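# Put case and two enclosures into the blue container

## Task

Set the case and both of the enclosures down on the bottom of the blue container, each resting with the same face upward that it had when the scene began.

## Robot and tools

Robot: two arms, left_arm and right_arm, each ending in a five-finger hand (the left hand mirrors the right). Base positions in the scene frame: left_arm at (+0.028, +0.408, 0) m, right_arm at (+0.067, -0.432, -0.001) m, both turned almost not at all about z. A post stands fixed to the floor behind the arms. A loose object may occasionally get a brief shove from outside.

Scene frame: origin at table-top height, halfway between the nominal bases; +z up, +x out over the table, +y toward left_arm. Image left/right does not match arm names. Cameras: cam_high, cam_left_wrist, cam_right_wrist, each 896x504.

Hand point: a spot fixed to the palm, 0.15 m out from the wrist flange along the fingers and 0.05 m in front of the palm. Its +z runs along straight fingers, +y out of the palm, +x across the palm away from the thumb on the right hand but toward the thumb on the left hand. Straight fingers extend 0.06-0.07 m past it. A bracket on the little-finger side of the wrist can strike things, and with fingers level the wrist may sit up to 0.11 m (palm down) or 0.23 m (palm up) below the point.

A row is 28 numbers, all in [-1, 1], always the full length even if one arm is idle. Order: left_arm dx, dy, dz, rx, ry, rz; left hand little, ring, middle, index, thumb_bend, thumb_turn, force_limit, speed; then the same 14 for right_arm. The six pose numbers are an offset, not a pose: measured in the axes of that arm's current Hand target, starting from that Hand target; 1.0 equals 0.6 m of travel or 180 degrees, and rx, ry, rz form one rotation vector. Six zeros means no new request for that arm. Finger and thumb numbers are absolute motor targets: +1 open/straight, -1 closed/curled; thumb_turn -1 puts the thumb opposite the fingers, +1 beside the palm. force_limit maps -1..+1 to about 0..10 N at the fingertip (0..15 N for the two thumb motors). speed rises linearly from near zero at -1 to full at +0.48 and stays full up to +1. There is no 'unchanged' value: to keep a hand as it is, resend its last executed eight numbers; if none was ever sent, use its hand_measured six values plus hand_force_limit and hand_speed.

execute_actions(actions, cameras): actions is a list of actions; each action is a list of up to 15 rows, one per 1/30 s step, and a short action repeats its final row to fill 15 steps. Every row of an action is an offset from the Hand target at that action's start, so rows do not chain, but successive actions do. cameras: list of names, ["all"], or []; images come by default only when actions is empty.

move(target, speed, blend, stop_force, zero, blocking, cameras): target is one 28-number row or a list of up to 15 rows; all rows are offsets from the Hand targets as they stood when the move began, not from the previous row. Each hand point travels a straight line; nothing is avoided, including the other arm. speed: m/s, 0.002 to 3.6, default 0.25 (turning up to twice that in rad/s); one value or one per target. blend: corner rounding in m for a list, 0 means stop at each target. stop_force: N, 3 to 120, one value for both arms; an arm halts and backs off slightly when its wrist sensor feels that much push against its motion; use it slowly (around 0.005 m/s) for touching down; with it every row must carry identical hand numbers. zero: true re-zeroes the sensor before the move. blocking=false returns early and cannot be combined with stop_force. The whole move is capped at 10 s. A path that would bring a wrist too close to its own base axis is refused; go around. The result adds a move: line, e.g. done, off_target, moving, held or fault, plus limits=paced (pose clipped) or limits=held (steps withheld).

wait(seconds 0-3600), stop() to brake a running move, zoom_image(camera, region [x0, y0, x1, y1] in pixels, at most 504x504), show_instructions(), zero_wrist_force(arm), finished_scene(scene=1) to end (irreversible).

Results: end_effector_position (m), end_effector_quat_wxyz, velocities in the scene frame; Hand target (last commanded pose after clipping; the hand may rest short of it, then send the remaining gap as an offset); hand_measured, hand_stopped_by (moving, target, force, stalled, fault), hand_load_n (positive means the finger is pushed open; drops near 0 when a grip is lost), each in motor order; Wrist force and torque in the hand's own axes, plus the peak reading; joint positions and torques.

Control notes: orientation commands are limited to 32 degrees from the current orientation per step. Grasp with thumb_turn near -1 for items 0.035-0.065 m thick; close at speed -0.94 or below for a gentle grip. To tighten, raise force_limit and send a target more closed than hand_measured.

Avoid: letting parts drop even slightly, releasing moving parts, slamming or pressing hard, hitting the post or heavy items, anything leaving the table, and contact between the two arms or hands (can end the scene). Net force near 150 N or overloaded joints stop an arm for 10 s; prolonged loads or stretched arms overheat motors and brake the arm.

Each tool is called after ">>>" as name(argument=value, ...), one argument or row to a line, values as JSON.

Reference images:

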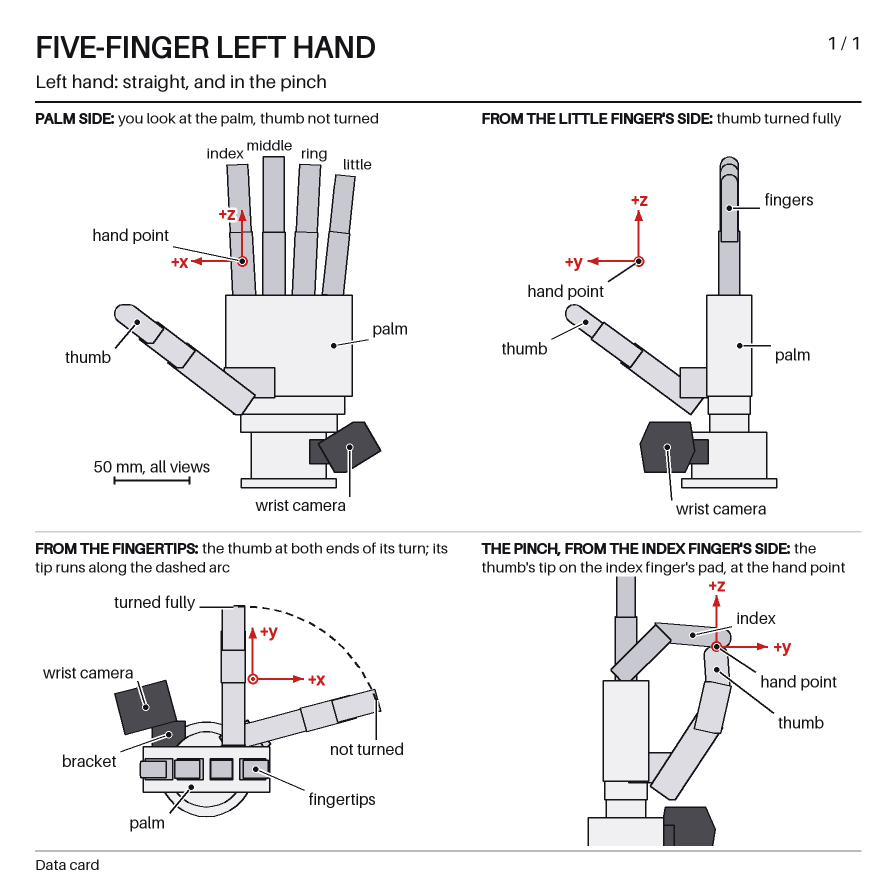

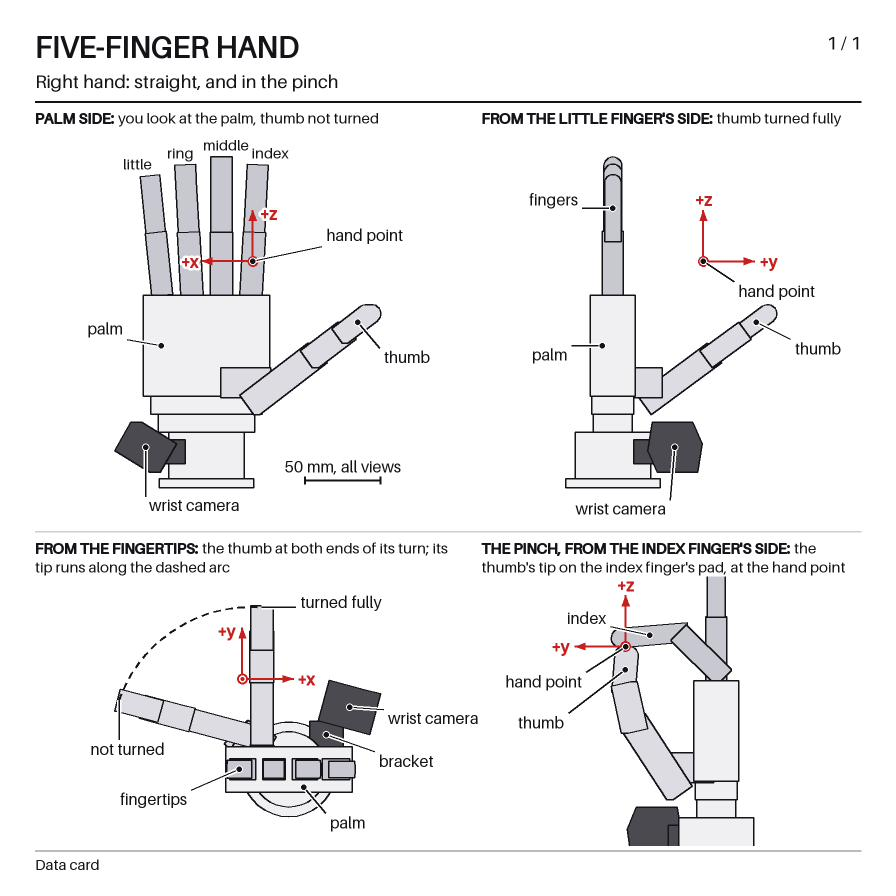

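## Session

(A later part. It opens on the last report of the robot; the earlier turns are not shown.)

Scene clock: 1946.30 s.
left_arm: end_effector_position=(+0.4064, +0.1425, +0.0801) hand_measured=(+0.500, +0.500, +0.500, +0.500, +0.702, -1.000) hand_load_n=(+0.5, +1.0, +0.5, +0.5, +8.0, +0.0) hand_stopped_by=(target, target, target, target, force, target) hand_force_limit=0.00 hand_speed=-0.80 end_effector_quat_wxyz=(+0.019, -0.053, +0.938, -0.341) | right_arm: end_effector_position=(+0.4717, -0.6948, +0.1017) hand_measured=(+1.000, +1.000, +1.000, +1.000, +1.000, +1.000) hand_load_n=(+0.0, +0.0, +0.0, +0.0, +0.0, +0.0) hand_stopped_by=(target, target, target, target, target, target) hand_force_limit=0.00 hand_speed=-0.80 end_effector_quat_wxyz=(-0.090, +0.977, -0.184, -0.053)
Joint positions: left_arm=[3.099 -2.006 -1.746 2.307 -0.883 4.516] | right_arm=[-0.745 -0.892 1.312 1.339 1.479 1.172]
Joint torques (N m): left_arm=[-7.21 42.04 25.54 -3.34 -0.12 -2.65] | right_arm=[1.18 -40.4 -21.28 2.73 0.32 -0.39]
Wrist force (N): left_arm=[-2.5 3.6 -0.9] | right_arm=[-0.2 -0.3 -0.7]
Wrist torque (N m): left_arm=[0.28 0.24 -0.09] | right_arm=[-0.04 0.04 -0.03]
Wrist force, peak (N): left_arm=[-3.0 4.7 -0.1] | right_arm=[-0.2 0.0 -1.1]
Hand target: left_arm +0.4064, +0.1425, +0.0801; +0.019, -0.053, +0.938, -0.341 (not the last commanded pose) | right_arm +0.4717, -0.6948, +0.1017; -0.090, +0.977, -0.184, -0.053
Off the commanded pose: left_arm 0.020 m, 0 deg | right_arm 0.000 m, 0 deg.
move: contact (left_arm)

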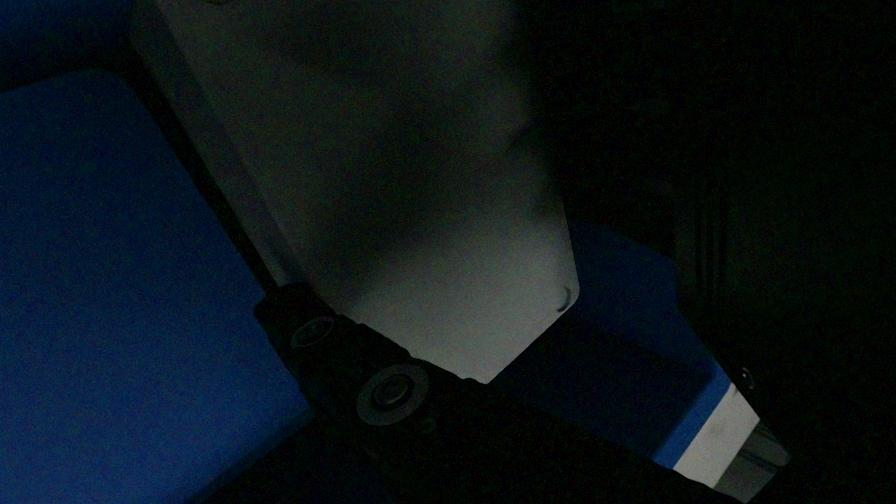

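>>> move(
  target=[
    [0,-0.0070,-0.0113,0,0,0, 0.5, 0.5, 0.5, 0.5, 0.3, -1, 0.0, -0.8, 0,0,0,0,0,0,1,1,1,1,1,1,0.0,-0.8],
    [0,-0.1296,-0.1596,0,0,0, 0.5, 0.5, 0.5, 0.5, 0.3, -1, 0.0, -0.8, 0,0,0,0,0,0,1,1,1,1,1,1,0.0,-0.8],
  ],
  speed=0.12,
  blend=0.004,
  cameras=["cam_left_wrist"],
)

>>> zoom_image(
  camera="cam_left_wrist",
  region=[0, 80, 260, 400],
)

>>> zoom_image(
  camera="cam_left_wrist",
  region=[100, 90, 260, 280],
)

Scene clock: 1990.33 s.
left_arm: end_effector_position=(+0.4063, +0.1443, +0.2034) hand_measured=(+0.500, +0.500, +0.500, +0.500, +0.702, -1.000) hand_load_n=(+0.0, +1.0, +1.0, +2.0, +7.5, +1.0) hand_stopped_by=(target, target, target, target, force, target) hand_force_limit=0.00 hand_speed=-0.80 end_effector_quat_wxyz=(+0.019, -0.053, +0.938, -0.341) | right_arm: end_effector_position=(+0.4717, -0.6948, +0.1017) hand_measured=(+1.000, +1.000, +1.000, +1.000, +1.000, +1.000) hand_load_n=(+0.0, +0.0, +0.0, +0.0, +0.0, +0.0) hand_stopped_by=(target, target, target, target, target, target) hand_force_limit=0.00 hand_speed=-0.80 end_effector_quat_wxyz=(-0.090, +0.977, -0.184, -0.053)
Joint positions: left_arm=[3.104 -1.875 -1.584 2.009 -0.882 4.522] | right_arm=[-0.745 -0.892 1.312 1.339 1.479 1.172]
Joint torques (N m): left_arm=[6.83 39.06 27.6 -3.44 -0.58 2.52] | right_arm=[1.25 -40.52 -22.01 2.65 0.37 -0.21]
Wrist force (N): left_arm=[-2.4 1.7 1.7] | right_arm=[-0.2 -0.2 -0.7]
Wrist torque (N m): left_arm=[0.24 0.25 -0.28] | right_arm=[0.00 0.06 -0.04]
Wrist force, peak (N): left_arm=[-2.4 5.5 1.4] | right_arm=[-0.4 -0.2 -1.0]
Hand target: left_arm +0.4063, +0.1443, +0.2035; +0.019, -0.053, +0.938, -0.341 | right_arm +0.4717, -0.6948, +0.1017; -0.090, +0.977, -0.184, -0.053
Off the commanded pose: left_arm 0.000 m, 0 deg | right_arm 0.000 m, 0 deg.
move: done

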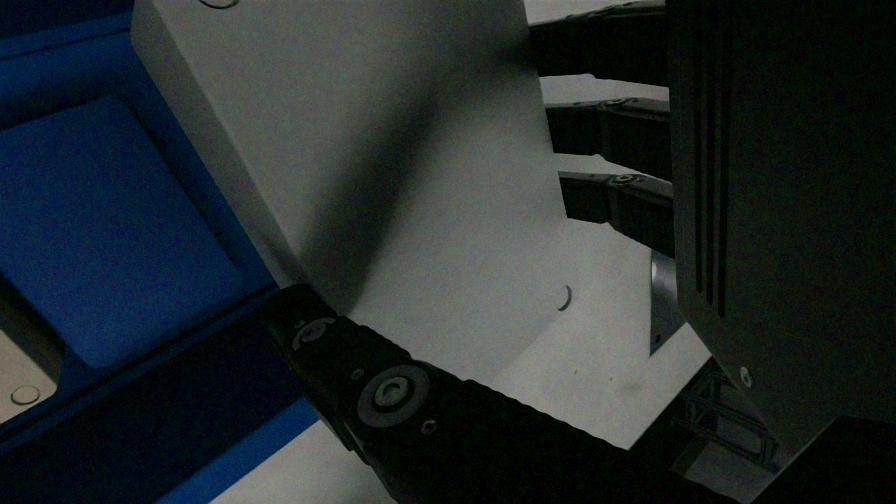

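Scaled by 1.575.

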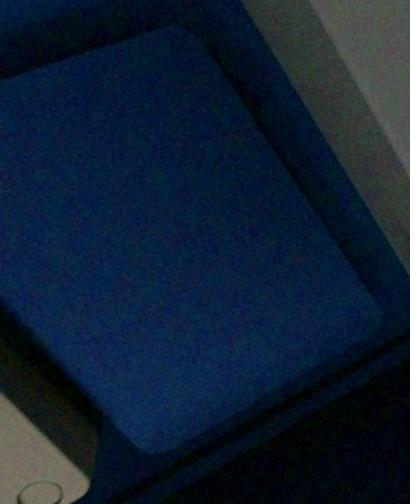

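Scaled by 2.653.

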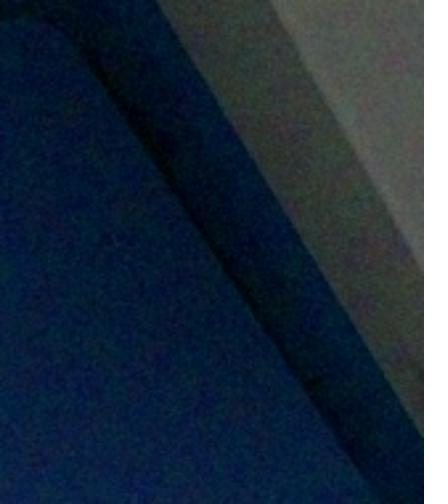

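>>> move(
  target=[
    [0,0.1155,0.1350,0,0,0, 0.5, 0.5, 0.5, 0.5, 0.3, -1, 0.0, -0.8, 0,0,0,0,0,0,1,1,1,1,1,1,0.0,-0.8],
    [0,0.1316,0.1541,0,0,0, 0.5, 0.5, 0.5, 0.5, 0.3, -1, 0.0, -0.8, 0,0,0,0,0,0,1,1,1,1,1,1,0.0,-0.8],
  ],
  speed=[0.08, 0.025],
  stop_force=5,
)

>>> move(
  target=[0,0.0153,-0.0129,0,0,0, 0.5, 0.5, 0.5, 0.5, 0.3, -1, 0.0, -0.8, 0,0,0,0,0,0,1,1,1,1,1,1,0.0,-0.8],
  speed=0.01,
  stop_force=3.2,
  cameras=["cam_left_wrist"],
)

Scene clock: 2011.03 s.
left_arm: end_effector_position=(+0.4061, +0.1455, +0.0819) hand_measured=(+0.500, +0.500, +0.500, +0.500, +0.702, -1.000) hand_load_n=(+0.0, +0.5, +1.0, +2.0, +7.5, +1.0) hand_stopped_by=(target, target, target, target, force, target) hand_force_limit=0.00 hand_speed=-0.80 end_effector_quat_wxyz=(+0.019, -0.053, +0.938, -0.341) | right_arm: end_effector_position=(+0.4717, -0.6948, +0.1017) hand_measured=(+1.000, +1.000, +1.000, +1.000, +1.000, +1.000) hand_load_n=(+0.0, +0.0, +0.0, +0.0, +0.0, +0.0) hand_stopped_by=(target, target, target, target, target, target) hand_force_limit=0.00 hand_speed=-0.80 end_effector_quat_wxyz=(-0.090, +0.977, -0.184, -0.053)
Joint positions: left_arm=[3.107 -2.002 -1.749 2.299 -0.882 4.526] | right_arm=[-0.745 -0.892 1.312 1.339 1.479 1.172]
Joint torques (N m): left_arm=[4.18 23.17 7.87 -0.94 3.55 -2.29] | right_arm=[0.85 -39.51 -21.81 2.8 0.35 -0.32]
Wrist force (N): left_arm=[-2.5 1.7 1.6] | right_arm=[0.0 -0.3 -0.5]
Wrist torque (N m): left_arm=[0.24 0.25 -0.29] | right_arm=[-0.03 0.01 -0.03]
Wrist force, peak (N): left_arm=[-2.9 1.9 2.0] | right_arm=[-0.2 -0.5 -1.0]
Hand target: left_arm +0.4061, +0.1455, +0.0819; +0.019, -0.053, +0.938, -0.341 | right_arm +0.4717, -0.6948, +0.1017; -0.090, +0.977, -0.184, -0.053
Off the commanded pose: left_arm 0.000 m, 0 deg | right_arm 0.000 m, 0 deg.
move: done

Scene clock: 2012.40 s.
left_arm: end_effector_position=(+0.4058, +0.1481, +0.0819) hand_measured=(+0.500, +0.500, +0.500, +0.500, +0.702, -1.000) hand_load_n=(+0.0, +1.0, +1.5, +3.0, +7.0, +1.5) hand_stopped_by=(target, target, target, target, force, target) hand_force_limit=0.00 hand_speed=-0.80 end_effector_quat_wxyz=(+0.019, -0.053, +0.938, -0.341) | right_arm: end_effector_position=(+0.4717, -0.6948, +0.1017) hand_measured=(+1.000, +1.000, +1.000, +1.000, +1.000, +1.000) hand_load_n=(+0.5, +0.0, +0.0, +0.0, +0.0, +0.0) hand_stopped_by=(target, target, target, target, target, target) hand_force_limit=0.00 hand_speed=-0.80 end_effector_quat_wxyz=(-0.090, +0.977, -0.184, -0.053)
Joint positions: left_arm=[3.113 -2.001 -1.753 2.297 -0.881 4.534] | right_arm=[-0.745 -0.892 1.312 1.339 1.479 1.172]
Joint torques (N m): left_arm=[-6.36 22.53 25.38 -0.72 -1.2 -2.66] | right_arm=[0.73 -39.82 -21.52 2.76 0.4 -0.13]
Wrist force (N): left_arm=[-1.9 -1.2 1.6] | right_arm=[0.0 -0.1 -0.8]
Wrist torque (N m): left_arm=[0.26 0.22 -0.13] | right_arm=[0.01 0.03 -0.02]
Wrist force, peak (N): left_arm=[-2.3 -3.1 4.3] | right_arm=[-0.2 -0.1 -1.1]
Hand target: left_arm +0.4058, +0.1481, +0.0819; +0.019, -0.053, +0.938, -0.341 (not the last commanded pose) | right_arm +0.4717, -0.6948, +0.1017; -0.090, +0.977, -0.184, -0.053
Off the commanded pose: left_arm 0.009 m, 0 deg | right_arm 0.000 m, 0 deg.
move: contact (left_arm)

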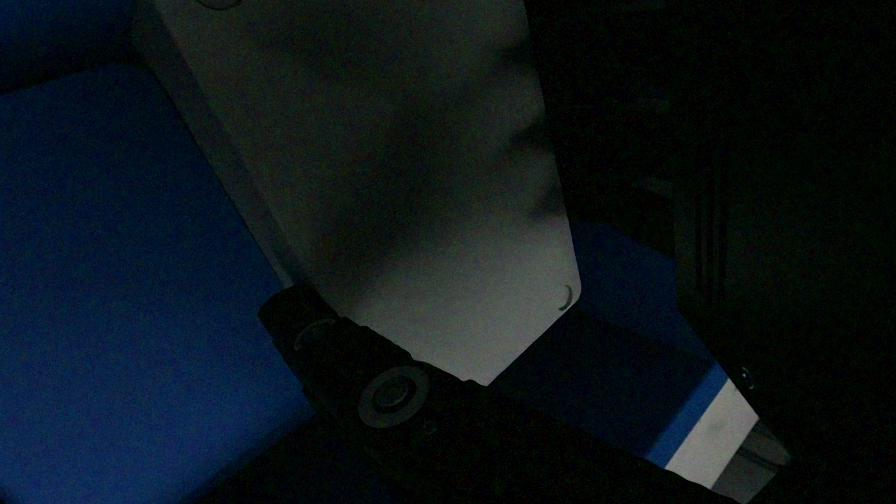

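>>> move(
  target=[0,0.0102,-0.0086,0,0,0, 0.5, 0.5, 0.5, 0.5, 0.3, -1, 0.0, -0.8, 0,0,0,0,0,0,1,1,1,1,1,1,0.0,-0.8],
  speed=0.01,
  stop_force=6,
  cameras=["cam_left_wrist"],
)

Scene clock: 2018.87 s.
left_arm: end_effector_position=(+0.4049, +0.1561, +0.0819) hand_measured=(+0.500, +0.500, +0.500, +0.500, +0.702, -1.000) hand_load_n=(+0.5, +1.5, +2.0, +3.0, +6.5, +1.5) hand_stopped_by=(target, target, target, target, force, target) hand_force_limit=0.00 hand_speed=-0.80 end_effector_quat_wxyz=(+0.019, -0.053, +0.938, -0.341) | right_arm: end_effector_position=(+0.4717, -0.6948, +0.1017) hand_measured=(+1.000, +1.000, +1.000, +1.000, +1.000, +1.000) hand_load_n=(+0.0, +0.0, +0.0, +0.0, +0.0, +0.0) hand_stopped_by=(target, target, target, target, target, target) hand_force_limit=0.00 hand_speed=-0.80 end_effector_quat_wxyz=(-0.090, +0.977, -0.184, -0.053)
Joint positions: left_arm=[3.133 -1.996 -1.766 2.288 -0.879 4.56] | right_arm=[-0.745 -0.892 1.312 1.339 1.479 1.172]
Joint torques (N m): left_arm=[8.28 40.88 6.71 -3.61 2.44 2.5] | right_arm=[0.8 -40.34 -21.51 2.78 0.36 -0.36]
Wrist force (N): left_arm=[-2.6 -3.1 2.8] | right_arm=[-0.2 -0.3 -0.8]
Wrist torque (N m): left_arm=[0.30 0.28 -0.22] | right_arm=[-0.02 0.04 -0.03]
Wrist force, peak (N): left_arm=[-2.1 -6.7 3.5] | right_arm=[-0.1 -0.4 -1.0]
Hand target: left_arm +0.4049, +0.1561, +0.0819; +0.019, -0.053, +0.938, -0.341 | right_arm +0.4717, -0.6948, +0.1017; -0.090, +0.977, -0.184, -0.053
Off the commanded pose: left_arm 0.000 m, 0 deg | right_arm 0.000 m, 0 deg.
move: done

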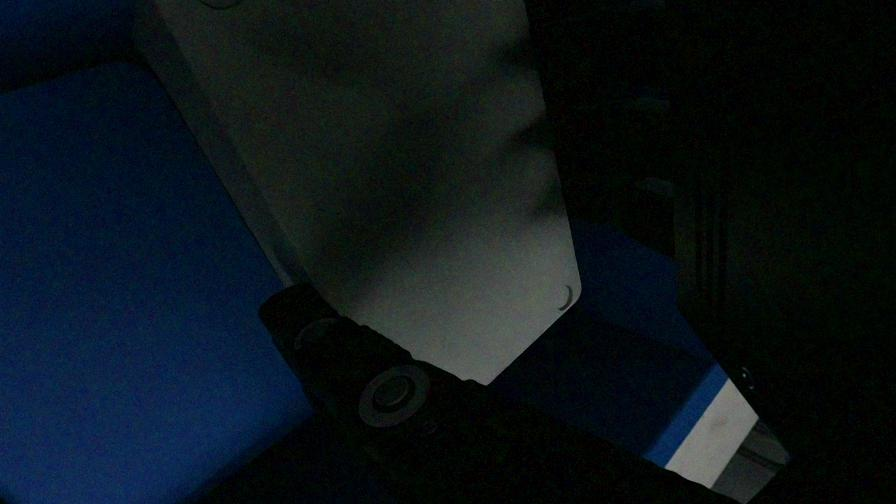

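>>> wait(
  seconds=0.1,
  cameras=["cam_high", "cam_left_wrist"],
)

>>> zoom_image(
  camera="cam_high",
  region=[420, 150, 500, 240],
)

>>> zoom_image(
  camera="cam_high",
  region=[480, 100, 570, 200],
)

Scene clock: 2026.23 s.
left_arm: end_effector_position=(+0.4049, +0.1561, +0.0819) hand_measured=(+0.500, +0.500, +0.500, +0.500, +0.702, -1.000) hand_load_n=(+0.5, +1.5, +2.0, +3.5, +6.5, +1.0) hand_stopped_by=(target, target, target, target, force, target) hand_force_limit=0.00 hand_speed=-0.80 end_effector_quat_wxyz=(+0.019, -0.053, +0.938, -0.341) | right_arm: end_effector_position=(+0.4717, -0.6948, +0.1017) hand_measured=(+1.000, +1.000, +1.000, +1.000, +1.000, +1.000) hand_load_n=(+0.0, +0.0, +0.0, +0.0, +0.0, +0.0) hand_stopped_by=(target, target, target, target, target, target) hand_force_limit=0.00 hand_speed=-0.80 end_effector_quat_wxyz=(-0.090, +0.977, -0.184, -0.053)
Joint positions: left_arm=[3.133 -1.996 -1.766 2.288 -0.879 4.56] | right_arm=[-0.745 -0.892 1.312 1.339 1.479 1.172]
Joint torques (N m): left_arm=[7.67 40.98 7.21 -3.55 2.51 2.49] | right_arm=[1.35 -39.19 -21.92 2.74 0.28 -0.3]
Wrist force (N): left_arm=[-2.6 -3.2 2.9] | right_arm=[-0.4 0.2 -0.8]
Wrist torque (N m): left_arm=[0.29 0.30 -0.21] | right_arm=[0.06 0.07 -0.03]
Wrist force, peak (N): left_arm=[-2.6 -2.0 4.6] | right_arm=[-0.1 -0.2 -1.0]
Hand target: left_arm +0.4049, +0.1561, +0.0819; +0.019, -0.053, +0.938, -0.341 | right_arm +0.4717, -0.6948, +0.1017; -0.090, +0.977, -0.184, -0.053
Off the commanded pose: left_arm 0.000 m, 0 deg | right_arm 0.000 m, 0 deg.
wait: 0.10 s; at rest from the start

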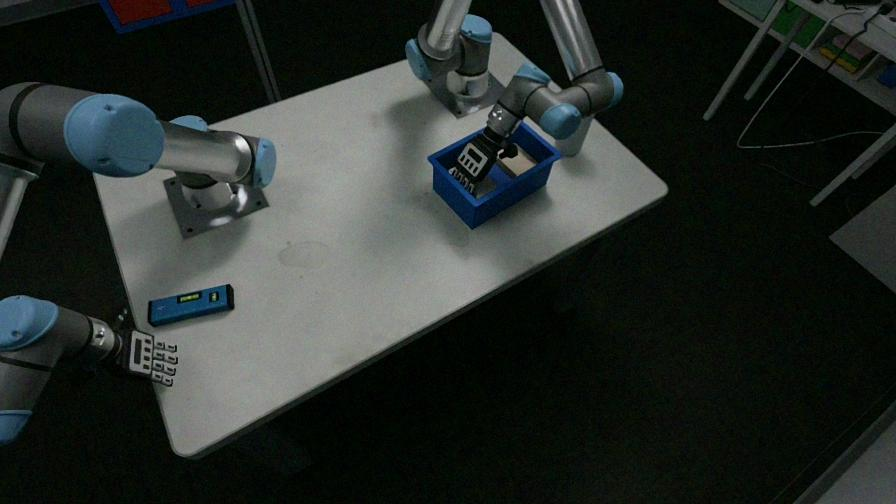

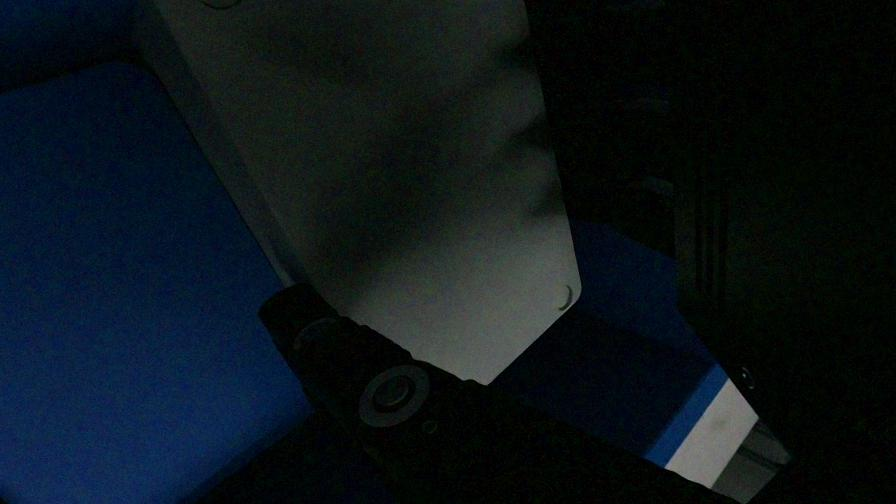

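Scaled by 5.600.

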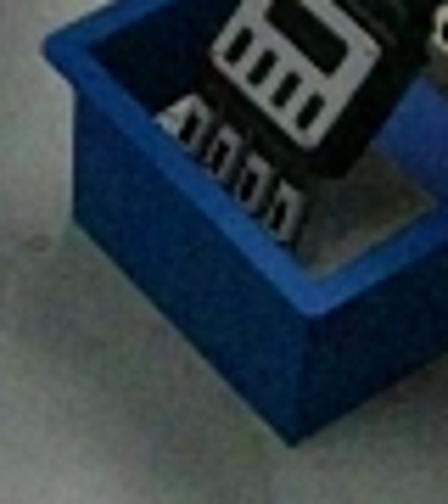

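Scaled by 5.040.

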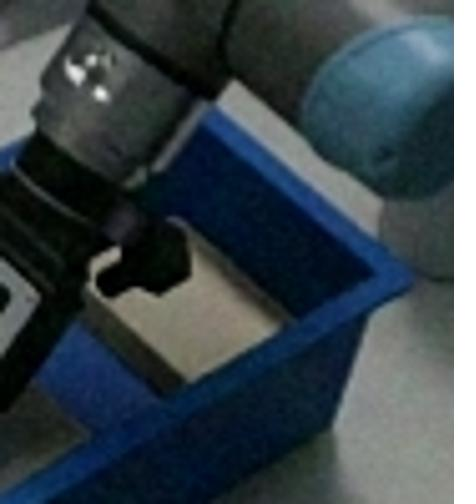

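>>> move(
  target=[
    [0,-0.0036,0.0007,0,0,0, 0.5, 0.5, 0.5, 0.5, 0.3, -1, 0.0, -0.8, 0,0,0,0,0,0,1,1,1,1,1,1,0.0,-0.8],
    [0,-0.0434,-0.0467,0,0,0, 0.5, 0.5, 0.5, 0.5, 0.3, -1, 0.0, -0.8, 0,0,0,0,0,0,1,1,1,1,1,1,0.0,-0.8],
  ],
  speed=0.05,
  blend=0.002,
  cameras=["cam_left_wrist", "cam_high"],
)

>>> zoom_image(
  camera="cam_left_wrist",
  region=[480, 0, 720, 220],
)

>>> zoom_image(
  camera="cam_left_wrist",
  region=[520, 180, 720, 400],
)

Scene clock: 2463.63 s.
left_arm: end_effector_position=(+0.4051, +0.1541, +0.1200) hand_measured=(+0.500, +0.500, +0.500, +0.500, +0.702, -1.000) hand_load_n=(+0.0, +1.0, +1.5, +2.0, +7.5, +1.0) hand_stopped_by=(target, target, target, target, force, target) hand_force_limit=0.00 hand_speed=-0.80 end_effector_quat_wxyz=(+0.019, -0.053, +0.938, -0.341) | right_arm: end_effector_position=(+0.4717, -0.6948, +0.1017) hand_measured=(+1.000, +1.000, +1.000, +1.000, +1.000, +1.000) hand_load_n=(+0.0, +0.0, +0.0, +0.0, +0.0, +0.0) hand_stopped_by=(target, target, target, target, target, target) hand_force_limit=0.00 hand_speed=-0.80 end_effector_quat_wxyz=(-0.090, +0.977, -0.184, -0.053)
Joint positions: left_arm=[3.128 -1.948 -1.721 2.199 -0.88 4.554] | right_arm=[-0.745 -0.892 1.312 1.339 1.479 1.172]
Joint torques (N m): left_arm=[0.68 40.81 26.05 -3.46 -0.72 1.72] | right_arm=[0.49 -39.46 -21.79 2.74 0.34 -0.29]
Wrist force (N): left_arm=[-2.8 1.8 2.0] | right_arm=[-0.1 0.1 -1.0]
Wrist torque (N m): left_arm=[0.27 0.31 -0.12] | right_arm=[0.05 0.06 -0.02]
Wrist force, peak (N): left_arm=[-2.7 -2.0 4.6] | right_arm=[-0.1 -0.4 -1.1]
Hand target: left_arm +0.4051, +0.1541, +0.1201; +0.019, -0.053, +0.938, -0.341 | right_arm +0.4717, -0.6948, +0.1017; -0.090, +0.977, -0.184, -0.053
Off the commanded pose: left_arm 0.000 m, 0 deg | right_arm 0.000 m, 0 deg.
move: done; blend cut to 0.0011 m at target 1
Images, in order (width x height): cam_high 896x504, cam_left_wrist 896x504.

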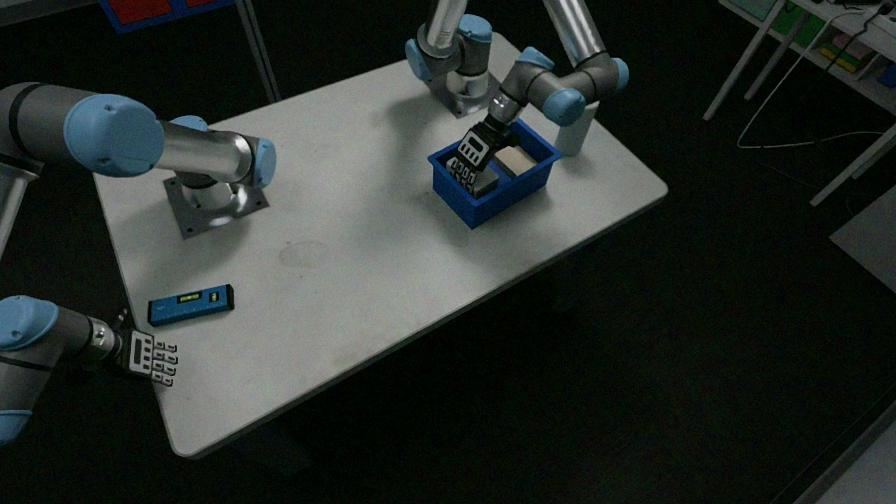

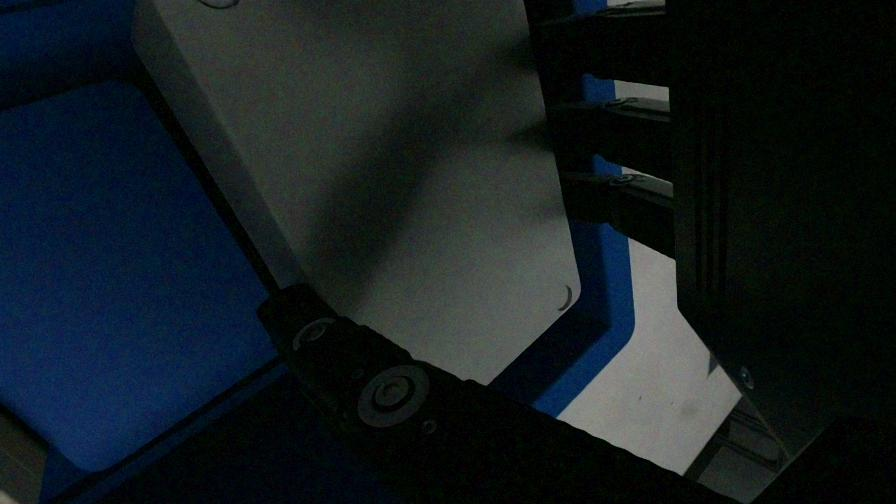

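Scaled by 2.100.

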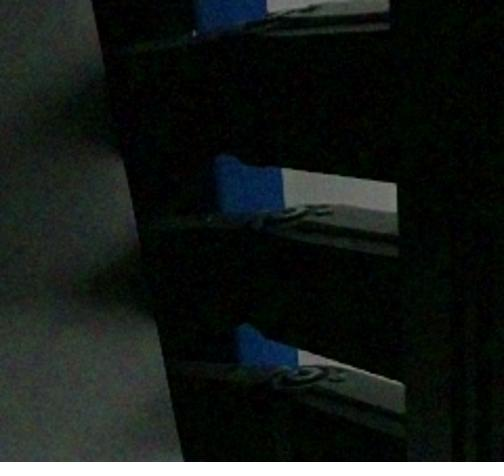

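Scaled by 2.291.

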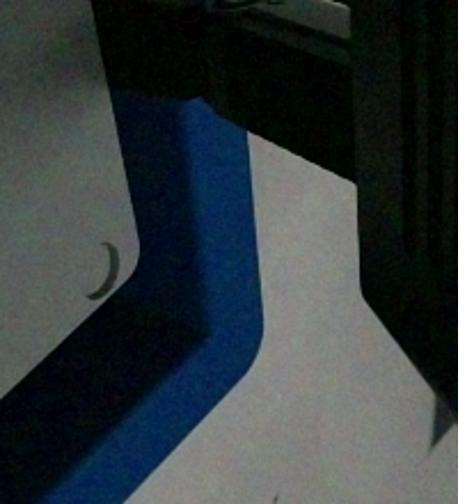

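>>> move(
  target=[0,0.0069,0.0160,0,0.0048,0.0057, 0.5, 0.5, 0.5, 0.5, 0.3, -1, 0.0, -0.8, 0,0,0,0,0,0,1,1,1,1,1,1,0.0,-0.8],
  speed=0.03,
  cameras=["cam_left_wrist"],
)

>>> zoom_image(
  camera="cam_left_wrist",
  region=[540, 0, 660, 120],
)

>>> zoom_image(
  camera="cam_left_wrist",
  region=[560, 200, 680, 360],
)

>>> zoom_image(
  camera="cam_left_wrist",
  region=[100, 60, 300, 320],
)

Scene clock: 2503.13 s.
left_arm: end_effector_position=(+0.4054, +0.1512, +0.1102) hand_measured=(+0.500, +0.500, +0.500, +0.500, +0.702, -1.000) hand_load_n=(+0.0, +1.0, +1.0, +2.5, +7.0, +1.0) hand_stopped_by=(target, target, target, target, force, target) hand_force_limit=0.00 hand_speed=-0.80 end_effector_quat_wxyz=(+0.015, -0.042, +0.939, -0.341) | right_arm: end_effector_position=(+0.4717, -0.6948, +0.1017) hand_measured=(+1.000, +1.000, +1.000, +1.000, +1.000, +1.000) hand_load_n=(+0.0, +0.0, +0.0, +0.0, +0.0, +0.0) hand_stopped_by=(target, target, target, target, target, target) hand_force_limit=0.00 hand_speed=-0.80 end_effector_quat_wxyz=(-0.090, +0.977, -0.184, -0.053)
Joint positions: left_arm=[3.12 -1.97 -1.721 2.209 -0.878 4.573] | right_arm=[-0.745 -0.892 1.312 1.339 1.479 1.172]
Joint torques (N m): left_arm=[-8.02 21.95 19.99 -1.12 3.54 2.48] | right_arm=[0.95 -39.02 -21.73 2.75 0.27 -0.24]
Wrist force (N): left_arm=[-2.4 2.0 1.7] | right_arm=[-0.3 0.0 -0.7]
Wrist torque (N m): left_arm=[0.32 0.25 -0.31] | right_arm=[0.02 0.07 -0.04]
Wrist force, peak (N): left_arm=[-2.9 2.1 2.1] | right_arm=[-0.2 -0.4 -1.0]
Hand target: left_arm +0.4054, +0.1511, +0.1101; +0.015, -0.042, +0.939, -0.341 | right_arm +0.4717, -0.6948, +0.1017; -0.090, +0.977, -0.184, -0.053
Off the commanded pose: left_arm 0.000 m, 0 deg | right_arm 0.000 m, 0 deg.
move: done

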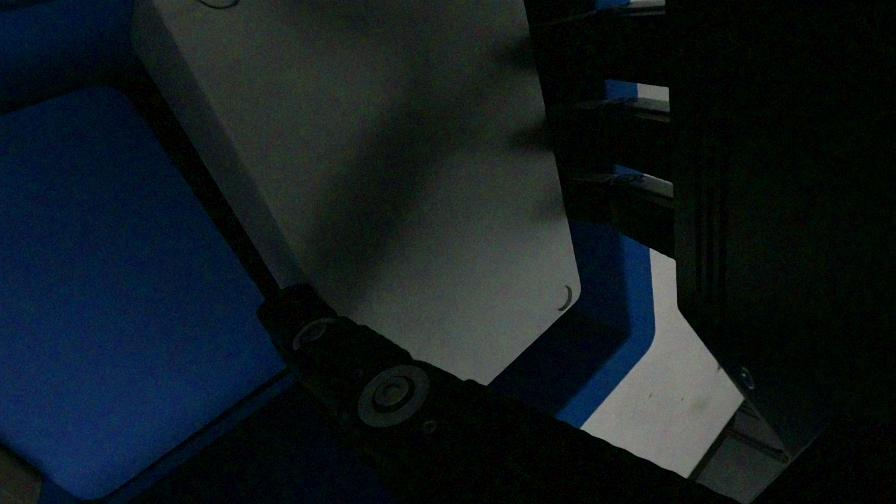

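Scaled by 4.200.

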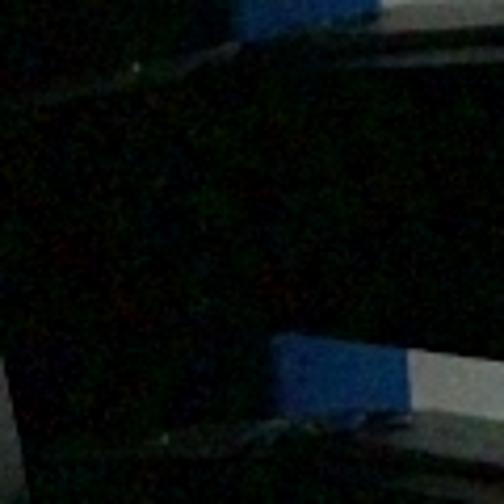

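Scaled by 3.150.

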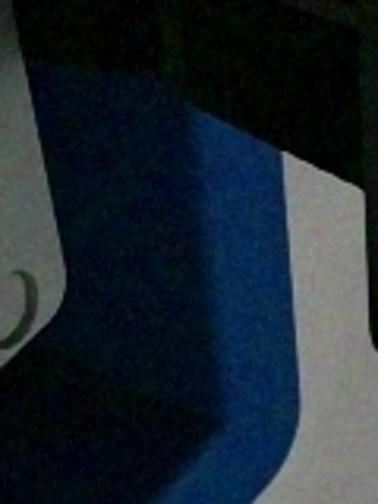

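Scaled by 1.938.

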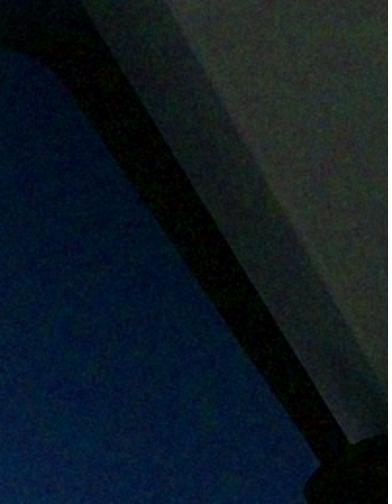

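>>> move(
  target=[0,0.0295,0.0366,0,0,0, 0.5, 0.5, 0.5, 0.5, 0.3, -1, 0.0, -0.8, 0,0,0,0,0,0,1,1,1,1,1,1,0.0,-0.8],
  speed=0.03,
  stop_force=5,
)

>>> move(
  target=[0,0.0128,-0.0107,0,0,0, 0.5, 0.5, 0.5, 0.5, 0.3, -1, 0.0, -0.8, 0,0,0,0,0,0,1,1,1,1,1,1,0.0,-0.8],
  speed=0.01,
  stop_force=4,
  cameras=["cam_left_wrist"],
)

>>> zoom_image(
  camera="cam_left_wrist",
  region=[100, 60, 300, 320],
)

Scene clock: 2534.97 s.
left_arm: end_effector_position=(+0.4055, +0.1506, +0.0819) hand_measured=(+0.500, +0.500, +0.500, +0.500, +0.702, -1.000) hand_load_n=(+0.0, +0.5, +0.5, +1.5, +7.5, +0.5) hand_stopped_by=(target, target, target, target, force, target) hand_force_limit=0.00 hand_speed=-0.80 end_effector_quat_wxyz=(+0.015, -0.042, +0.939, -0.341) | right_arm: end_effector_position=(+0.4717, -0.6948, +0.1017) hand_measured=(+1.000, +1.000, +1.000, +1.000, +1.000, +1.000) hand_load_n=(+0.0, +0.0, +0.0, +0.0, +0.0, +0.0) hand_stopped_by=(target, target, target, target, target, target) hand_force_limit=0.00 hand_speed=-0.80 end_effector_quat_wxyz=(-0.090, +0.977, -0.184, -0.053)
Joint positions: left_arm=[3.118 -2.008 -1.75 2.276 -0.878 4.571] | right_arm=[-0.745 -0.892 1.312 1.339 1.479 1.172]
Joint torques (N m): left_arm=[-8.16 23.11 7.38 -0.89 -0.15 -2.68] | right_arm=[0.7 -40.05 -22.11 2.76 0.38 -0.29]
Wrist force (N): left_arm=[-2.8 3.8 0.0] | right_arm=[-0.2 -0.2 -0.7]
Wrist torque (N m): left_arm=[0.36 0.28 -0.16] | right_arm=[-0.01 0.06 -0.04]
Wrist force, peak (N): left_arm=[-2.7 4.3 0.4] | right_arm=[-0.2 -0.3 -1.1]
Hand target: left_arm +0.4055, +0.1506, +0.0819; +0.015, -0.042, +0.939, -0.341 | right_arm +0.4717, -0.6948, +0.1017; -0.090, +0.977, -0.184, -0.053
Off the commanded pose: left_arm 0.000 m, 0 deg | right_arm 0.000 m, 0 deg.
move: done

Scene clock: 2536.60 s.
left_arm: end_effector_position=(+0.4051, +0.1552, +0.0819) hand_measured=(+0.500, +0.500, +0.500, +0.500, +0.702, -1.000) hand_load_n=(+0.5, +1.0, +1.5, +2.5, +7.0, +1.0) hand_stopped_by=(target, target, target, target, force, target) hand_force_limit=0.00 hand_speed=-0.80 end_effector_quat_wxyz=(+0.015, -0.042, +0.939, -0.341) | right_arm: end_effector_position=(+0.4717, -0.6948, +0.1017) hand_measured=(+1.000, +1.000, +1.000, +1.000, +1.000, +1.000) hand_load_n=(+0.0, +0.0, +0.0, +0.0, +0.0, +0.0) hand_stopped_by=(target, target, target, target, target, target) hand_force_limit=0.00 hand_speed=-0.80 end_effector_quat_wxyz=(-0.090, +0.977, -0.184, -0.053)
Joint positions: left_arm=[3.13 -2.005 -1.757 2.271 -0.878 4.586] | right_arm=[-0.745 -0.892 1.312 1.339 1.479 1.172]
Joint torques (N m): left_arm=[-7.44 23.23 25.38 -0.95 -0.75 -2.76] | right_arm=[0.96 -39.16 -21.39 2.84 0.4 -0.21]
Wrist force (N): left_arm=[-2.6 1.2 1.2] | right_arm=[-0.1 -0.1 -0.8]
Wrist torque (N m): left_arm=[0.25 0.26 -0.16] | right_arm=[0.01 0.05 -0.03]
Wrist force, peak (N): left_arm=[-3.1 4.0 0.2] | right_arm=[-0.2 -0.1 -1.1]
Hand target: left_arm +0.4051, +0.1552, +0.0819; +0.015, -0.042, +0.939, -0.341 (not the last commanded pose) | right_arm +0.4717, -0.6948, +0.1017; -0.090, +0.977, -0.184, -0.053
Off the commanded pose: left_arm 0.005 m, 0 deg | right_arm 0.000 m, 0 deg.
move: contact (left_arm)

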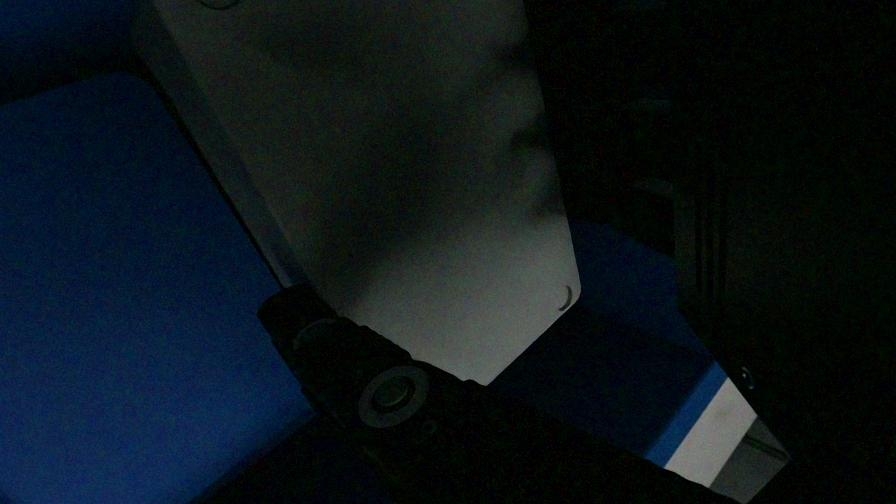

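Scaled by 1.938.

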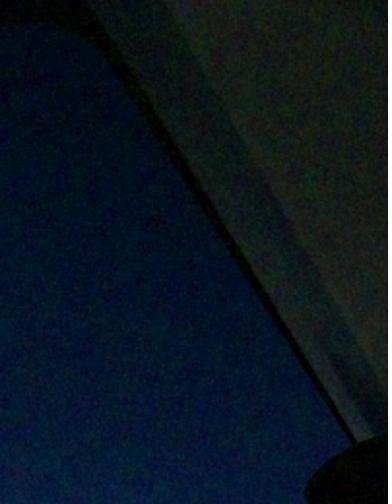

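>>> move(
  target=[0,0.0102,-0.0086,0,0,0, 0.5, 0.5, 0.5, 0.5, 0.3, -1, 0.0, -0.8, 0,0,0,0,0,0,1,1,1,1,1,1,0.0,-0.8],
  speed=0.01,
  stop_force=4,
  cameras=["cam_left_wrist"],
)

>>> zoom_image(
  camera="cam_left_wrist",
  region=[100, 60, 300, 320],
)

Scene clock: 2545.57 s.
left_arm: end_effector_position=(+0.4050, +0.1561, +0.0818) hand_measured=(+0.500, +0.500, +0.500, +0.500, +0.702, -1.000) hand_load_n=(+0.0, +0.5, +1.5, +3.0, +7.0, +2.0) hand_stopped_by=(target, target, target, target, force, target) hand_force_limit=0.00 hand_speed=-0.80 end_effector_quat_wxyz=(+0.015, -0.042, +0.939, -0.341) | right_arm: end_effector_position=(+0.4717, -0.6948, +0.1017) hand_measured=(+1.000, +1.000, +1.000, +1.000, +1.000, +1.000) hand_load_n=(+0.0, +0.0, +0.0, +0.0, +0.0, +0.0) hand_stopped_by=(target, target, target, target, target, target) hand_force_limit=0.00 hand_speed=-0.80 end_effector_quat_wxyz=(-0.090, +0.977, -0.184, -0.053)
Joint positions: left_arm=[3.132 -2.005 -1.758 2.27 -0.878 4.589] | right_arm=[-0.745 -0.892 1.312 1.339 1.479 1.172]
Joint torques (N m): left_arm=[-7.01 22.38 25.64 -0.64 -1.25 -2.61] | right_arm=[1.11 -39.17 -22.23 2.71 0.37 -0.15]
Wrist force (N): left_arm=[-1.6 -1.7 0.4] | right_arm=[0.0 -0.2 -0.9]
Wrist torque (N m): left_arm=[0.17 0.20 -0.17] | right_arm=[0.00 0.04 -0.02]
Wrist force, peak (N): left_arm=[-2.0 -4.2 1.4] | right_arm=[-0.3 -0.4 -1.1]
Hand target: left_arm +0.4050, +0.1561, +0.0818; +0.015, -0.042, +0.939, -0.341 (not the last commanded pose) | right_arm +0.4717, -0.6948, +0.1017; -0.090, +0.977, -0.184, -0.053
Off the commanded pose: left_arm 0.007 m, 0 deg | right_arm 0.000 m, 0 deg.
move: contact (left_arm)

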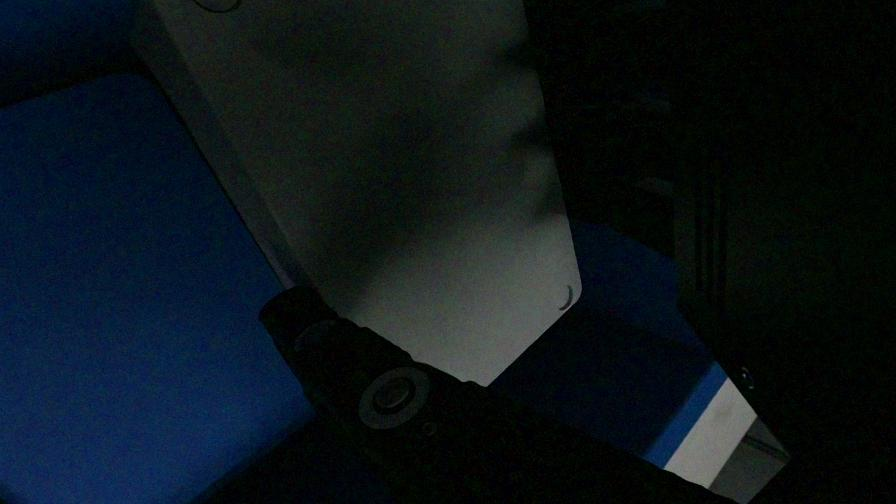

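Scaled by 1.938.

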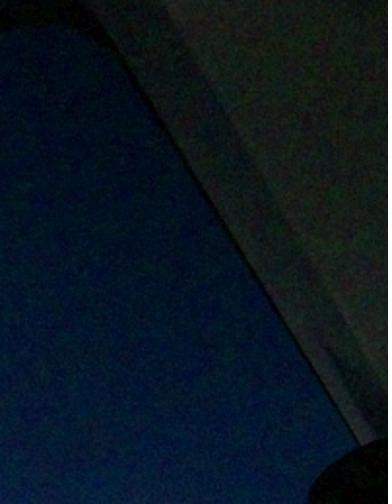

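>>> move(
  target=[
    [0,-0.0032,-0.0038,0,0,0, 0.5, 0.5, 0.5, 0.5, 0.3, -1, 0.0, -0.8, 0,0,0,0,0,0,1,1,1,1,1,1,0.0,-0.8],
    [0,-0.0097,0.0017,0,0,0, 0.5, 0.5, 0.5, 0.5, 0.3, -1, 0.0, -0.8, 0,0,0,0,0,0,1,1,1,1,1,1,0.0,-0.8],
  ],
  speed=0.02,
)

>>> move(
  target=[0,0.0257,0.0306,0,0,0, 0.5, 0.5, 0.5, 0.5, 0.3, -1, 0.0, -0.8, 0,0,0,0,0,0,1,1,1,1,1,1,0.0,-0.8],
  speed=0.012,
  stop_force=4,
  cameras=["cam_left_wrist"],
)

Scene clock: 2553.80 s.
left_arm: end_effector_position=(+0.4055, +0.1511, +0.0848) hand_measured=(+0.500, +0.500, +0.500, +0.500, +0.702, -1.000) hand_load_n=(+0.0, +1.0, +1.0, +2.0, +7.5, +1.0) hand_stopped_by=(target, target, target, target, force, target) hand_force_limit=0.00 hand_speed=-0.80 end_effector_quat_wxyz=(+0.015, -0.042, +0.939, -0.341) | right_arm: end_effector_position=(+0.4717, -0.6948, +0.1017) hand_measured=(+1.000, +1.000, +1.000, +1.000, +1.000, +1.000) hand_load_n=(+0.0, +0.0, +0.0, +0.0, +0.0, +0.0) hand_stopped_by=(target, target, target, target, target, target) hand_force_limit=0.00 hand_speed=-0.80 end_effector_quat_wxyz=(-0.090, +0.977, -0.184, -0.053)
Joint positions: left_arm=[3.12 -2.004 -1.747 2.269 -0.879 4.573] | right_arm=[-0.745 -0.892 1.312 1.339 1.479 1.172]
Joint torques (N m): left_arm=[-6.33 23.77 25.79 -1.02 -0.52 -2.57] | right_arm=[0.9 -39.65 -22.25 2.81 0.33 -0.28]
Wrist force (N): left_arm=[-2.6 2.2 1.5] | right_arm=[0.1 -0.2 -0.5]
Wrist torque (N m): left_arm=[0.32 0.28 -0.13] | right_arm=[-0.01 0.01 -0.01]
Wrist force, peak (N): left_arm=[-2.6 2.2 2.9] | right_arm=[0.2 0.0 -1.2]
Hand target: left_arm +0.4055, +0.1510, +0.0848; +0.015, -0.042, +0.939, -0.341 | right_arm +0.4717, -0.6948, +0.1017; -0.090, +0.977, -0.184, -0.053
Off the commanded pose: left_arm 0.000 m, 0 deg | right_arm 0.000 m, 0 deg.
move: done

Scene clock: 2556.73 s.
left_arm: end_effector_position=(+0.4055, +0.1511, +0.0608) hand_measured=(+0.500, +0.500, +0.500, +0.500, +0.702, -1.000) hand_load_n=(-0.5, +1.0, +1.0, +2.0, +7.5, +0.5) hand_stopped_by=(target, target, target, target, force, target) hand_force_limit=0.00 hand_speed=-0.80 end_effector_quat_wxyz=(+0.015, -0.042, +0.939, -0.341) | right_arm: end_effector_position=(+0.4717, -0.6948, +0.1017) hand_measured=(+1.000, +1.000, +1.000, +1.000, +1.000, +1.000) hand_load_n=(+0.0, +0.0, +0.0, +0.0, +0.0, +0.0) hand_stopped_by=(target, target, target, target, target, target) hand_force_limit=0.00 hand_speed=-0.80 end_effector_quat_wxyz=(-0.090, +0.977, -0.184, -0.053)
Joint positions: left_arm=[3.119 -2.038 -1.769 2.325 -0.879 4.573] | right_arm=[-0.745 -0.892 1.312 1.339 1.479 1.172]
Joint torques (N m): left_arm=[6.13 23.92 7.08 -0.94 -0.1 1.2] | right_arm=[0.24 -39.19 -21.96 2.76 0.46 -0.32]
Wrist force (N): left_arm=[-2.6 2.0 1.1] | right_arm=[-0.1 0.0 -0.8]
Wrist torque (N m): left_arm=[0.31 0.26 -0.13] | right_arm=[0.03 0.05 -0.02]
Wrist force, peak (N): left_arm=[-2.7 3.1 2.0] | right_arm=[-0.4 -0.3 -1.2]
Hand target: left_arm +0.4055, +0.1511, +0.0608; +0.015, -0.042, +0.939, -0.341 | right_arm +0.4717, -0.6948, +0.1017; -0.090, +0.977, -0.184, -0.053
Off the commanded pose: left_arm 0.000 m, 0 deg | right_arm 0.000 m, 0 deg.
move: done

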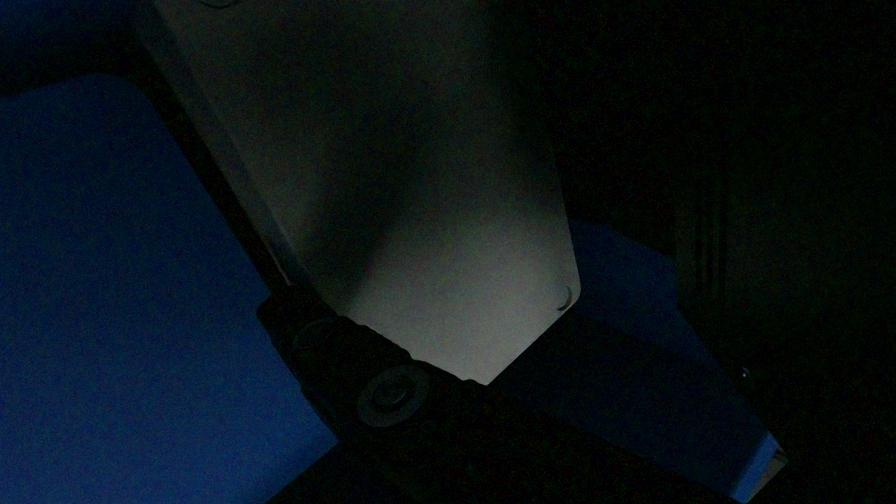

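>>> move(
  target=[0,0.0064,0.0077,0,0,0, 0.5, 0.5, 0.5, 0.5, 0.3, -1, 0.0, -0.8, 0,0,0,0,0,0,1,1,1,1,1,1,0.0,-0.8],
  speed=0.01,
  stop_force=3,
)

Scene clock: 2564.50 s.
left_arm: end_effector_position=(+0.4055, +0.1511, +0.0576) hand_measured=(+0.500, +0.500, +0.500, +0.500, +0.702, -1.000) hand_load_n=(+0.0, +1.0, +1.0, +2.0, +7.5, +1.0) hand_stopped_by=(target, target, target, target, force, target) hand_force_limit=0.00 hand_speed=-0.80 end_effector_quat_wxyz=(+0.015, -0.042, +0.939, -0.341) | right_arm: end_effector_position=(+0.4717, -0.6948, +0.1017) hand_measured=(+1.000, +1.000, +1.000, +1.000, +1.000, +1.000) hand_load_n=(+0.0, +0.0, +0.0, +0.0, +0.0, +0.0) hand_stopped_by=(target, target, target, target, target, target) hand_force_limit=0.00 hand_speed=-0.80 end_effector_quat_wxyz=(-0.090, +0.977, -0.184, -0.053)
Joint positions: left_arm=[3.119 -2.043 -1.772 2.332 -0.879 4.573] | right_arm=[-0.745 -0.892 1.312 1.339 1.479 1.172]
Joint torques (N m): left_arm=[3.03 42.81 25.51 -3.58 1.19 -1.67] | right_arm=[0.65 -39.61 -22.13 2.81 0.48 -0.22]
Wrist force (N): left_arm=[-2.5 2.1 1.9] | right_arm=[-0.3 -0.1 -1.0]
Wrist torque (N m): left_arm=[0.27 0.28 -0.13] | right_arm=[0.02 0.08 -0.05]
Wrist force, peak (N): left_arm=[-2.7 2.7 2.2] | right_arm=[-0.2 -0.2 -1.1]
Hand target: left_arm +0.4055, +0.1511, +0.0576; +0.015, -0.042, +0.939, -0.341 (not the last commanded pose) | right_arm +0.4717, -0.6948, +0.1017; -0.090, +0.977, -0.184, -0.053
Off the commanded pose: left_arm 0.003 m, 0 deg | right_arm 0.000 m, 0 deg.
move: contact (left_arm)

>>> move(
  target=[0,0.0011,0.0013,0,0,0, 0.5, 0.5, 0.5, 0.5, 0.3, -1, 0.0, -0.8, 0,0,0,0,0,0,1,1,1,1,1,1,0.0,-0.8],
  speed=0.01,
)

Scene clock: 2569.30 s.
left_arm: end_effector_position=(+0.4055, +0.1511, +0.0566) hand_measured=(+0.500, +0.500, +0.500, +0.500, +0.702, -1.000) hand_load_n=(+0.0, +1.0, +1.0, +1.5, +7.5, +0.5) hand_stopped_by=(target, target, target, target, force, target) hand_force_limit=0.00 hand_speed=-0.80 end_effector_quat_wxyz=(+0.015, -0.042, +0.939, -0.341) | right_arm: end_effector_position=(+0.4717, -0.6948, +0.1017) hand_measured=(+1.000, +1.000, +1.000, +1.000, +1.000, +1.000) hand_load_n=(+0.0, +0.0, +0.0, +0.0, +0.0, +0.0) hand_stopped_by=(target, target, target, target, target, target) hand_force_limit=0.00 hand_speed=-0.80 end_effector_quat_wxyz=(-0.090, +0.977, -0.184, -0.053)
Joint positions: left_arm=[3.119 -2.044 -1.773 2.335 -0.879 4.573] | right_arm=[-0.745 -0.892 1.312 1.339 1.479 1.172]
Joint torques (N m): left_arm=[5.04 21.46 5.38 -0.46 1.06 1.72] | right_arm=[0.82 -38.7 -21.96 2.73 0.46 -0.24]
Wrist force (N): left_arm=[-3.4 -3.6 -6.3] | right_arm=[-0.1 -0.3 -0.9]
Wrist torque (N m): left_arm=[0.18 0.17 -0.07] | right_arm=[-0.03 0.03 -0.03]
Wrist force, peak (N): left_arm=[-3.2 -4.3 -6.4] | right_arm=[0.0 0.0 -1.2]
Hand target: left_arm +0.4055, +0.1511, +0.0565; +0.015, -0.042, +0.939, -0.341 | right_arm +0.4717, -0.6948, +0.1017; -0.090, +0.977, -0.184, -0.053
Off the commanded pose: left_arm 0.000 m, 0 deg | right_arm 0.000 m, 0 deg.
move: done

>>> move(
  target=[0,-0.0007,-0.0008,0,0,0, 0.5, 0.5, 0.5, 0.5, 1, -1, 0.0, -0.6, 0,0,0,0,0,0,1,1,1,1,1,1,0.0,-0.8],
  speed=0.01,
  cameras=["cam_left_wrist"],
)

Scene clock: 2576.17 s.
left_arm: end_effector_position=(+0.4055, +0.1511, +0.0572) hand_measured=(+0.500, +0.500, +0.500, +0.500, +1.000, -1.000) hand_load_n=(+0.0, +0.0, +0.0, +0.5, +0.0, +0.0) hand_stopped_by=(target, target, target, target, target, target) hand_force_limit=0.00 hand_speed=-0.60 end_effector_quat_wxyz=(+0.015, -0.042, +0.939, -0.341) | right_arm: end_effector_position=(+0.4717, -0.6948, +0.1017) hand_measured=(+1.000, +1.000, +1.000, +1.000, +1.000, +1.000) hand_load_n=(+0.0, +0.0, +0.0, +0.0, +0.0, +0.0) hand_stopped_by=(target, target, target, target, target, target) hand_force_limit=0.00 hand_speed=-0.80 end_effector_quat_wxyz=(-0.090, +0.977, -0.184, -0.053)
Joint positions: left_arm=[3.119 -2.043 -1.772 2.333 -0.879 4.573] | right_arm=[-0.745 -0.892 1.312 1.339 1.479 1.172]
Joint torques (N m): left_arm=[-2.03 41.84 24.38 -3.36 1.33 -0.72] | right_arm=[0.74 -39.16 -22.93 2.79 0.46 -0.37]
Wrist force (N): left_arm=[-2.2 -0.6 0.4] | right_arm=[-0.1 -0.2 -0.7]
Wrist torque (N m): left_arm=[0.23 0.18 -0.07] | right_arm=[-0.01 0.04 -0.03]
Wrist force, peak (N): left_arm=[-3.4 -4.5 -7.0] | right_arm=[-0.1 -0.1 -1.1]
Hand target: left_arm +0.4055, +0.1510, +0.0572; +0.015, -0.042, +0.939, -0.341 | right_arm +0.4717, -0.6948, +0.1017; -0.090, +0.977, -0.184, -0.053
Off the commanded pose: left_arm 0.000 m, 0 deg | right_arm 0.000 m, 0 deg.
move: done

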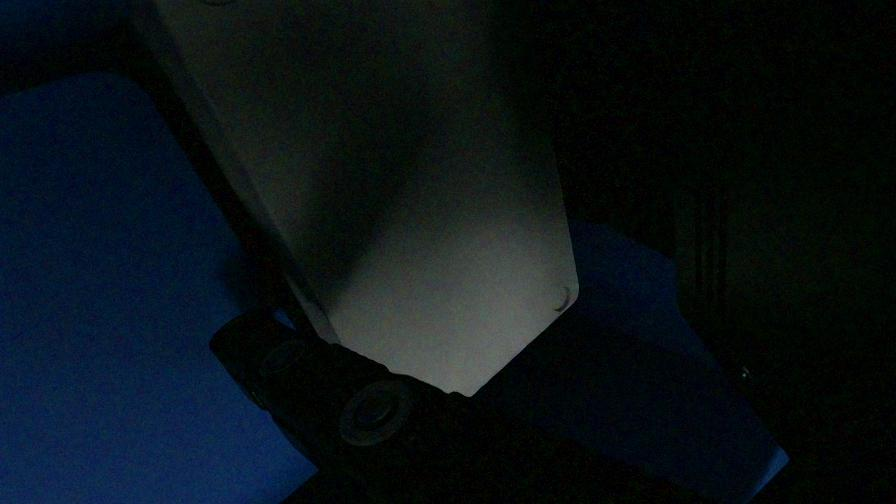

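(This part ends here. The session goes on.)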